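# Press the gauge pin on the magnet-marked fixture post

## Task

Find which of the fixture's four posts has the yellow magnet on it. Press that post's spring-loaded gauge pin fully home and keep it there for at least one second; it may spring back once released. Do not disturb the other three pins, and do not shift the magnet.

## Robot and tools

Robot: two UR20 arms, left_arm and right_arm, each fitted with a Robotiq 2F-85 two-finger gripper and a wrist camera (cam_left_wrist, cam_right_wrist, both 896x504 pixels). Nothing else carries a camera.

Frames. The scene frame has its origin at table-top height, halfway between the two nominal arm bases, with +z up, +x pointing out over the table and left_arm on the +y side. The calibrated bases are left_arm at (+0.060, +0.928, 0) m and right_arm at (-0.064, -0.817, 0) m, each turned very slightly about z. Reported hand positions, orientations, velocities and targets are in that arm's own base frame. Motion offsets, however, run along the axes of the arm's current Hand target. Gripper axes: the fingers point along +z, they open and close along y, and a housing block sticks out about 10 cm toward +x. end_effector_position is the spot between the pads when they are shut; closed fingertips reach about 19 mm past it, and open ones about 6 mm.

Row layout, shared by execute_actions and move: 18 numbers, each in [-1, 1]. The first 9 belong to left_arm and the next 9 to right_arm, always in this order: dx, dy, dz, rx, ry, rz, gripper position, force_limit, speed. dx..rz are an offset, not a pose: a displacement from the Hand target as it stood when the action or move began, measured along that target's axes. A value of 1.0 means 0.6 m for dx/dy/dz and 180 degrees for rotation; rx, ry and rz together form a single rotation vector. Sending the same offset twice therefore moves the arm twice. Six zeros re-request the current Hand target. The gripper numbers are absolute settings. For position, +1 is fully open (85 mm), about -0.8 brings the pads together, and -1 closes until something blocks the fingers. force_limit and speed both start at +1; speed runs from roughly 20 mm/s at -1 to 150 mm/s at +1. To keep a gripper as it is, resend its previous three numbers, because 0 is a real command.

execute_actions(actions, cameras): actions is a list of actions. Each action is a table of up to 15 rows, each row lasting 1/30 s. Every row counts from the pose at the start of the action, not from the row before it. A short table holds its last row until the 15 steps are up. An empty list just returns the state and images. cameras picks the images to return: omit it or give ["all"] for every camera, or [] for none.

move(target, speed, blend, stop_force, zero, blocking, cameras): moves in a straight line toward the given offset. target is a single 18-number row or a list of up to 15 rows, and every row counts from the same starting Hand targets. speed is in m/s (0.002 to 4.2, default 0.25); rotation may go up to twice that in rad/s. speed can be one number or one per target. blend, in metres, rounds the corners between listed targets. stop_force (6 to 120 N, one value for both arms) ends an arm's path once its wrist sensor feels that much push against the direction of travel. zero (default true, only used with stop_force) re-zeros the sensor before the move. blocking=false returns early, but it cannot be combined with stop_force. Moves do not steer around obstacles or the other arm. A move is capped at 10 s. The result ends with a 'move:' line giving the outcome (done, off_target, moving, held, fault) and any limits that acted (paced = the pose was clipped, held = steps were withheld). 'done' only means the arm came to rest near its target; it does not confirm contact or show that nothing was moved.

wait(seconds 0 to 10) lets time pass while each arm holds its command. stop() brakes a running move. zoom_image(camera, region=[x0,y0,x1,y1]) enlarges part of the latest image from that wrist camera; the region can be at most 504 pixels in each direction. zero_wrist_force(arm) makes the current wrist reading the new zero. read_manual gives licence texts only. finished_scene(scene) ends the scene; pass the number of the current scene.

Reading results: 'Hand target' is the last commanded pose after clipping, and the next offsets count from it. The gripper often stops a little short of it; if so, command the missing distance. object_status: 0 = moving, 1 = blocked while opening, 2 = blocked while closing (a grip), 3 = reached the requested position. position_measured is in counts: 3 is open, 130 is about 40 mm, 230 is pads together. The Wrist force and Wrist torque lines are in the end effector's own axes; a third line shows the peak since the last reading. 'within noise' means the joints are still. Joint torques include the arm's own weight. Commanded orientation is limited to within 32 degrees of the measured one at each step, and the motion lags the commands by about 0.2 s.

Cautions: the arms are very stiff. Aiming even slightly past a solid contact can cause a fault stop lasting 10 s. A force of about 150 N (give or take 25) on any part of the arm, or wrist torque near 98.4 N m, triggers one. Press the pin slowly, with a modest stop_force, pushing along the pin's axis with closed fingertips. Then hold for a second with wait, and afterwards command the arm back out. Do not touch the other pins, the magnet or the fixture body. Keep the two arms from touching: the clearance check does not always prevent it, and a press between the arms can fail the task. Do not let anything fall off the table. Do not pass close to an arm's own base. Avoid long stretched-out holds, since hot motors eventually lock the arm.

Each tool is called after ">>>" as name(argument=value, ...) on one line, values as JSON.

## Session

>>> execute_actions(actions=[])

Scene clock: 0.00 s.
left_arm: end_effector_position=(+0.3071, -0.4220, +0.1602) position_measured=3 object_status=3 end_effector_quat_wxyz=(+0.066, +0.956, -0.074, +0.275) | right_arm: end_effector_position=(+0.4900, -0.3027, +0.2369) position_measured=3 object_status=3 end_effector_quat_wxyz=(+0.548, -0.467, -0.511, -0.471)
Joint positions: left_arm=[-1.763 -1.739 2.857 -2.766 -1.003 1.555] | right_arm=[2.511 -2.074 -2.06 -2.212 2.389 -0.015]
Joint velocities: within noise
Joint torques (N m): no reading
Motor temperatures (°C): left_arm=[24 35 26 38 34 33] | right_arm=[28 35 35 36 33 38]
Wrist force (N): no reading
Wrist torque (N m): no reading
Wrist force, peak (N): no reading
Hand target: left_arm +0.3071, -0.4220, +0.1602; +0.066, +0.956, -0.074, +0.275 | right_arm +0.4900, -0.3027, +0.2369; +0.548, -0.467, -0.511, -0.471
Tool commands: left_gripper/position=+1.0 left_gripper/force_limit=+1.0 left_gripper/speed=+1.0 right_gripper/position=+1.0 right_gripper/force_limit=+1.0 right_gripper/speed=+1.0
camera_calibration:
cam_left_wrist: T_world_to_cam=[[-0.285835, -0.958093, 0.0188626, -0.30276], [-0.929607, 0.27245, -0.248197, 0.463413], [0.232657, -0.0884782, -0.968526, 0.172428], [0, 0, 0, 1]] pos_world=[0.304136, -0.401073, 0.28773]
cam_right_wrist: T_world_to_cam=[[0.978979, 0.0562001, -0.196068, -0.399553], [-0.174505, -0.266853, -0.947807, 0.238768], [-0.105588, 0.962097, -0.251436, 0.530477], [0, 0, 0, 1]] pos_world=[0.488832, -0.424199, 0.281347]

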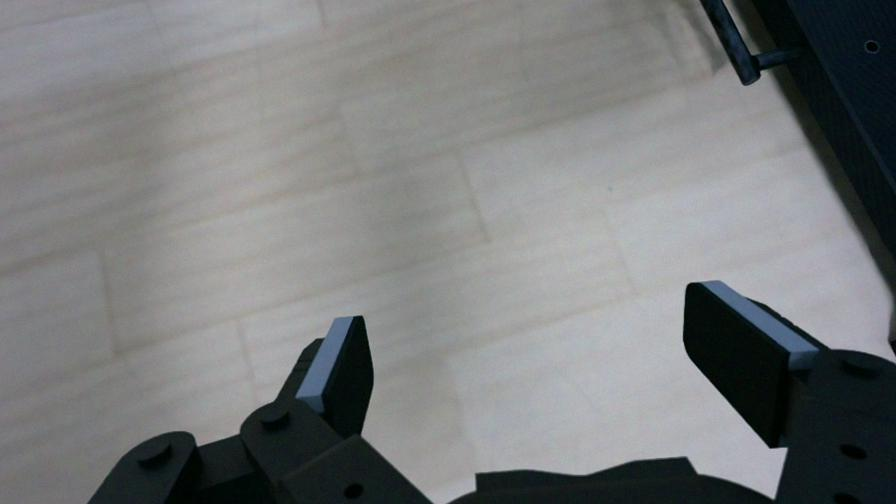

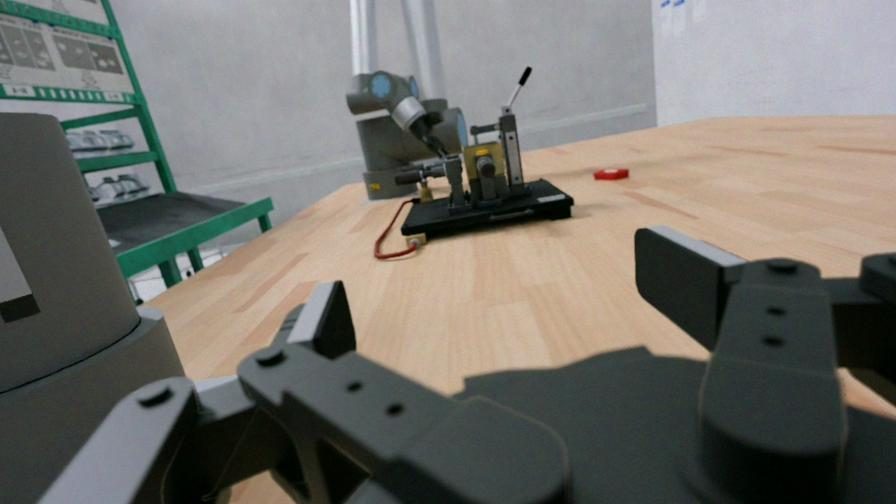

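>>> zoom_image(camera="cam_right_wrist", region=[360, 60, 600, 270])

Scaled by 2.100 from the camera's 896x504 image, which has a finer 1280x720 frame.

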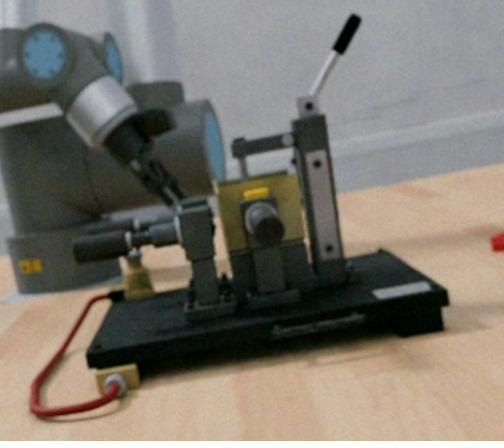

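>>> move(target=[0,0,0,0,0,0,1,1,1, -0.0987,0.1013,1.0,-0.0876,-0.0951,-0.0002,-0.8,-1,0], speed=0.5, cameras=["cam_right_wrist"])

>>> zoom_image(camera="cam_right_wrist", region=[300, 0, 700, 230])

Scene clock: 5.33 s.
left_arm: end_effector_position=(+0.3071, -0.4220, +0.1602) position_measured=3 object_status=3 end_effector_quat_wxyz=(+0.066, +0.956, -0.074, +0.275) | right_arm: end_effector_position=(+0.4760, +0.3021, +0.2015) position_measured=229 object_status=3 end_effector_quat_wxyz=(-0.397, +0.601, +0.517, +0.462)
Joint positions: left_arm=[-1.763 -1.739 2.857 -2.766 -1.003 1.555] | right_arm=[3.585 -1.721 -2.541 -2.467 3.785 -0.366]
Joint velocities: within noise
Joint torques (N m): left_arm=[0.45 -10.26 -57.52 -9.55 4.35 -0.83] | right_arm=[20.82 84.95 54.38 -4 3.28 -7.62]
Motor temperatures (°C): left_arm=[24 35 26 38 34 33] | right_arm=[28 35 35 36 33 38]
Wrist force (N): left_arm=[0.0 -0.3 -0.2] | right_arm=[0.1 -0.2 1.4]
Wrist torque (N m): left_arm=[-0.04 0.01 0.00] | right_arm=[0.10 0.06 -0.20]
Wrist force, peak (N): left_arm=[0.2 -0.3 -0.4] | right_arm=[-1.7 0.6 5.3]
Hand target: left_arm +0.3071, -0.4220, +0.1602; +0.066, +0.956, -0.074, +0.275 | right_arm +0.4760, +0.3021, +0.2015; -0.397, +0.601, +0.517, +0.462
Off the commanded pose: left_arm 0.000 m, 0 deg | right_arm 0.000 m, 0 deg.
move: done
camera_calibration:
cam_right_wrist: T_world_to_cam=[[0.956422, -0.256672, -0.139203, -0.332972], [-0.252218, -0.486019, -0.836762, 0.444989], [0.147118, 0.835407, -0.529577, -0.0876793], [0, 0, 0, 1]] pos_world=[0.443595, 0.204057, 0.279567]
Images, in order (width x height): cam_right_wrist 896x504.

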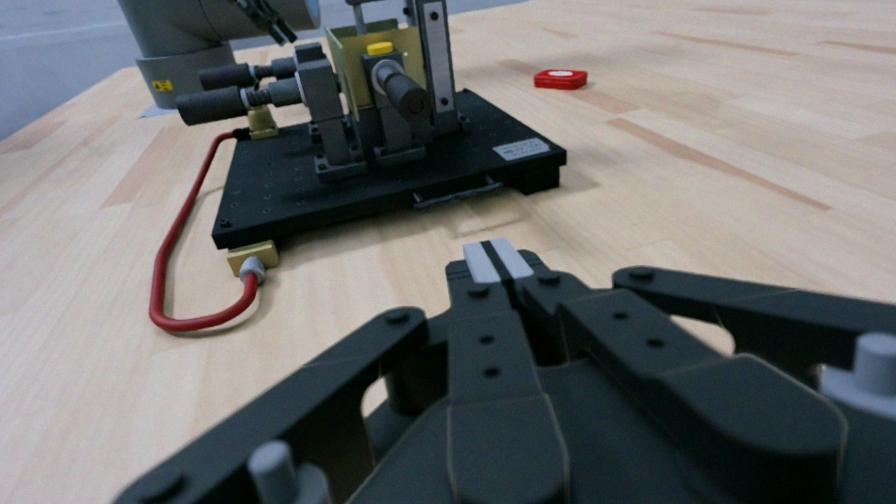

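Scaled by 1.260 from the camera's 896x504 image, which has a finer 1280x720 frame.

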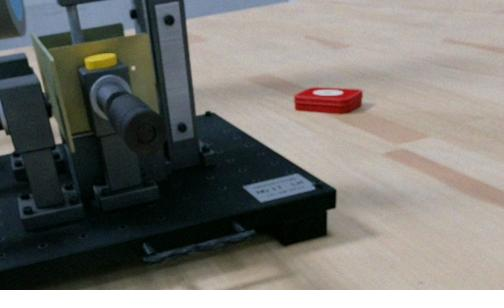

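>>> move(target=[0,0,0,0,0,0,1,1,1, 0.0747,0.0068,0.4685,0.051,0,-0.0137,-0.8,-1,0], speed=0.3, cameras=["cam_right_wrist"])

Scene clock: 8.17 s.
left_arm: end_effector_position=(+0.3071, -0.4220, +0.1602) position_measured=3 object_status=3 end_effector_quat_wxyz=(+0.066, +0.956, -0.074, +0.275) | right_arm: end_effector_position=(+0.5224, +0.5812, +0.1720) position_measured=229 object_status=3 end_effector_quat_wxyz=(-0.433, +0.557, +0.565, +0.427)
Joint positions: left_arm=[-1.763 -1.739 2.857 -2.766 -1.003 1.555] | right_arm=[3.944 -1.89 -2.342 -2.413 3.962 -0.254]
Joint velocities: within noise
Joint torques (N m): left_arm=[-1.84 -12.85 -55.02 -9.86 3.47 -1.09] | right_arm=[20.68 83.83 59.47 -4.05 3.4 5.38]
Motor temperatures (°C): left_arm=[24 35 26 38 34 33] | right_arm=[28 35 35 36 33 38]
Wrist force (N): left_arm=[0.0 -0.1 0.0] | right_arm=[-0.7 0.0 1.3]
Wrist torque (N m): left_arm=[-0.02 0.01 0.01] | right_arm=[0.36 0.26 -0.15]
Wrist force, peak (N): left_arm=[0.4 0.1 -0.4] | right_arm=[-0.1 0.9 4.8]
Hand target: left_arm +0.3071, -0.4220, +0.1602; +0.066, +0.956, -0.074, +0.275 | right_arm +0.5225, +0.5814, +0.1720; -0.434, +0.557, +0.566, +0.427
Off the commanded pose: left_arm 0.000 m, 0 deg | right_arm 0.000 m, 0 deg.
move: done
camera_calibration:
cam_right_wrist: T_world_to_cam=[[0.985681, -0.095277, -0.13912, -0.418989], [-0.168464, -0.521192, -0.836647, 0.544403], [0.00720499, 0.848104, -0.52978, -0.277505], [0, 0, 0, 1]] pos_world=[0.506702, 0.479172, 0.250167]
Images, in order (width x height): cam_right_wrist 896x504.

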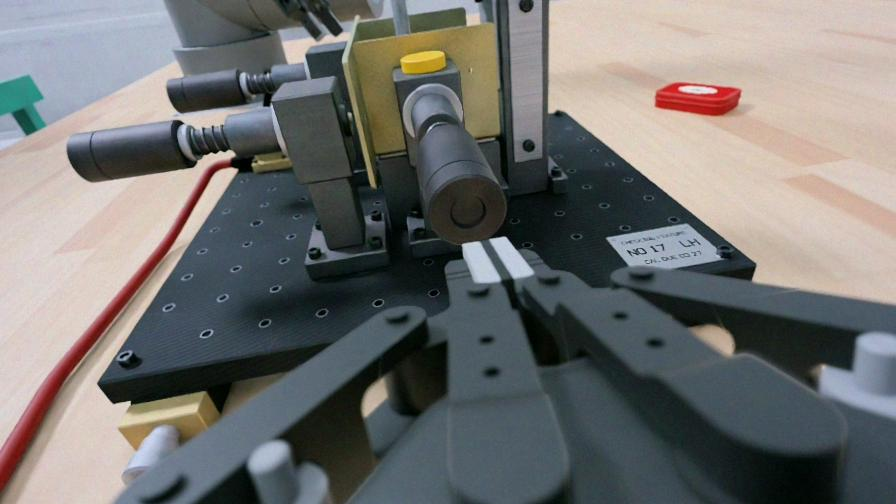

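>>> move(target=[0,0,0,0,0,0,1,1,1, 0.0246,0,0.0918,0,0,0,-0.8,-1,0], speed=0.07, cameras=[])

>>> move(target=[0,0,0,0,0,0,1,1,1, 0.0151,0,0.0563,0,0,0,-0.8,-1,0], speed=0.011, stop_force=25, cameras=["cam_right_wrist"])

>>> wait(seconds=1.0, cameras=[])

Scene clock: 10.00 s.
left_arm: end_effector_position=(+0.3071, -0.4220, +0.1602) position_measured=3 object_status=3 end_effector_quat_wxyz=(+0.066, +0.956, -0.074, +0.275) | right_arm: end_effector_position=(+0.5216, +0.6382, +0.1720) position_measured=229 object_status=3 end_effector_quat_wxyz=(-0.434, +0.557, +0.566, +0.427)
Joint positions: left_arm=[-1.763 -1.739 2.857 -2.766 -1.003 1.555] | right_arm=[4.012 -1.907 -2.308 -2.409 4.026 -0.222]
Joint velocities: within noise
Joint torques (N m): left_arm=[2.55 -13.14 -53.37 -9.95 3.92 -1.25] | right_arm=[29.03 93.71 67.28 6.7 4.84 6.14]
Motor temperatures (°C): left_arm=[24 35 26 38 34 33] | right_arm=[28 35 35 36 33 38]
Wrist force (N): left_arm=[0.0 0.0 0.3] | right_arm=[-1.3 -2.7 -8.2]
Wrist torque (N m): left_arm=[0.00 0.00 0.00] | right_arm=[0.34 0.32 -0.11]
Wrist force, peak (N): left_arm=[-0.2 -0.1 -0.4] | right_arm=[-0.8 -2.7 -8.6]
Hand target: left_arm +0.3071, -0.4220, +0.1602; +0.066, +0.956, -0.074, +0.275 | right_arm +0.5216, +0.6384, +0.1720; -0.434, +0.557, +0.566, +0.427
Off the commanded pose: left_arm 0.000 m, 0 deg | right_arm 0.000 m, 0 deg.
move: done
No camera images: "cameras" was empty.

Scene clock: 12.23 s.
left_arm: end_effector_position=(+0.3071, -0.4220, +0.1602) position_measured=3 object_status=3 end_effector_quat_wxyz=(+0.066, +0.956, -0.074, +0.275) | right_arm: end_effector_position=(+0.5214, +0.6495, +0.1720) position_measured=229 object_status=3 end_effector_quat_wxyz=(-0.434, +0.557, +0.566, +0.427)
Joint positions: left_arm=[-1.763 -1.739 2.857 -2.766 -1.003 1.555] | right_arm=[4.025 -1.911 -2.301 -2.409 4.038 -0.217]
Joint velocities: within noise
Joint torques (N m): left_arm=[-2.93 -12.24 -52.89 -8.91 3.17 -0.9] | right_arm=[2.25 129.44 60.88 10.6 -4.25 -7.2]
Motor temperatures (°C): left_arm=[24 35 26 38 34 33] | right_arm=[28 35 35 36 33 38]
Wrist force (N): left_arm=[-0.1 0.1 0.0] | right_arm=[-5.0 -3.3 -32.5]
Wrist torque (N m): left_arm=[0.02 0.02 0.01] | right_arm=[0.28 0.50 -0.09]
Wrist force, peak (N): left_arm=[0.5 0.1 -0.3] | right_arm=[-0.5 -1.0 -77.1]
Hand target: left_arm +0.3071, -0.4220, +0.1602; +0.066, +0.956, -0.074, +0.275 | right_arm +0.5214, +0.6495, +0.1720; -0.434, +0.557, +0.566, +0.427 (not the last commanded pose)
Off the commanded pose: left_arm 0.000 m, 0 deg | right_arm 0.024 m, 0 deg.
move: contact (right_arm)
camera_calibration:
cam_right_wrist: T_world_to_cam=[[0.985698, -0.0952244, -0.139038, -0.411568], [-0.168367, -0.521204, -0.83666, 0.579709], [0.00720314, 0.848103, -0.529782, -0.335475], [0, 0, 0, 1]] pos_world=[0.505702, 0.547472, 0.250067]
Images, in order (width x height): cam_right_wrist 896x504.

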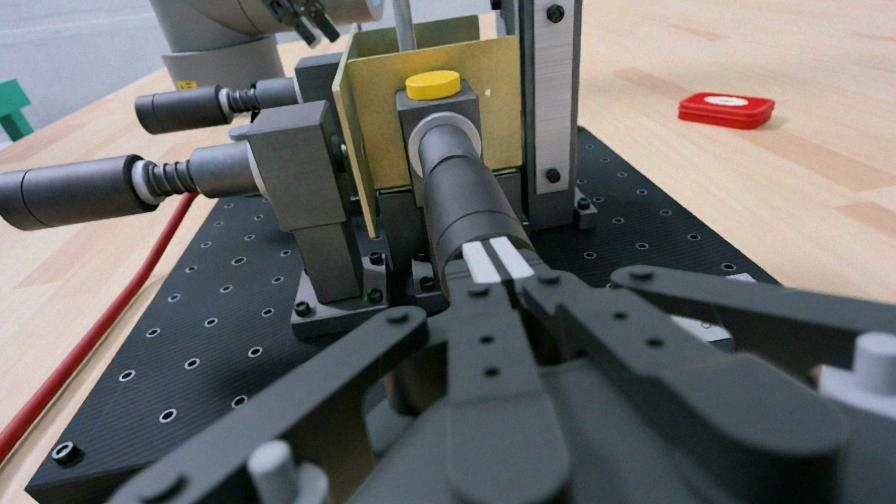

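Scene clock: 13.23 s.
left_arm: end_effector_position=(+0.3071, -0.4220, +0.1602) position_measured=3 object_status=3 end_effector_quat_wxyz=(+0.066, +0.956, -0.074, +0.275) | right_arm: end_effector_position=(+0.5214, +0.6495, +0.1720) position_measured=229 object_status=3 end_effector_quat_wxyz=(-0.434, +0.557, +0.566, +0.427)
Joint positions: left_arm=[-1.763 -1.739 2.857 -2.766 -1.003 1.555] | right_arm=[4.025 -1.911 -2.301 -2.409 4.038 -0.217]
Joint velocities: within noise
Joint torques (N m): left_arm=[0.1 -13.47 -55.29 -9.25 3.36 -1.24] | right_arm=[-2.28 127.29 60.54 7.02 -4 -7.77]
Motor temperatures (°C): left_arm=[24 35 26 38 34 33] | right_arm=[28 35 35 36 33 38]
Wrist force (N): left_arm=[0.1 0.0 -0.2] | right_arm=[-6.9 -3.8 -30.1]
Wrist torque (N m): left_arm=[0.01 -0.02 0.00] | right_arm=[0.25 0.51 -0.10]
Wrist force, peak (N): left_arm=[0.2 -0.1 -0.5] | right_arm=[-5.3 -3.5 -32.2]
Hand target: left_arm +0.3071, -0.4220, +0.1602; +0.066, +0.956, -0.074, +0.275 | right_arm +0.5214, +0.6495, +0.1720; -0.434, +0.557, +0.566, +0.427 (not the last commanded pose)
Tool commands: left_gripper/position=+1.0 left_gripper/force_limit=+1.0 left_gripper/speed=+1.0 right_gripper/position=-0.8 right_gripper/force_limit=-1.0 right_gripper/speed=+0.0
Off the commanded pose: left_arm 0.000 m, 0 deg | right_arm 0.024 m, 0 deg.
wait: 1.00 s; at rest by 0.17 s
No camera images: "cameras" was empty.

>>> finished_scene(scene=3)

The scene is finished: the task was done.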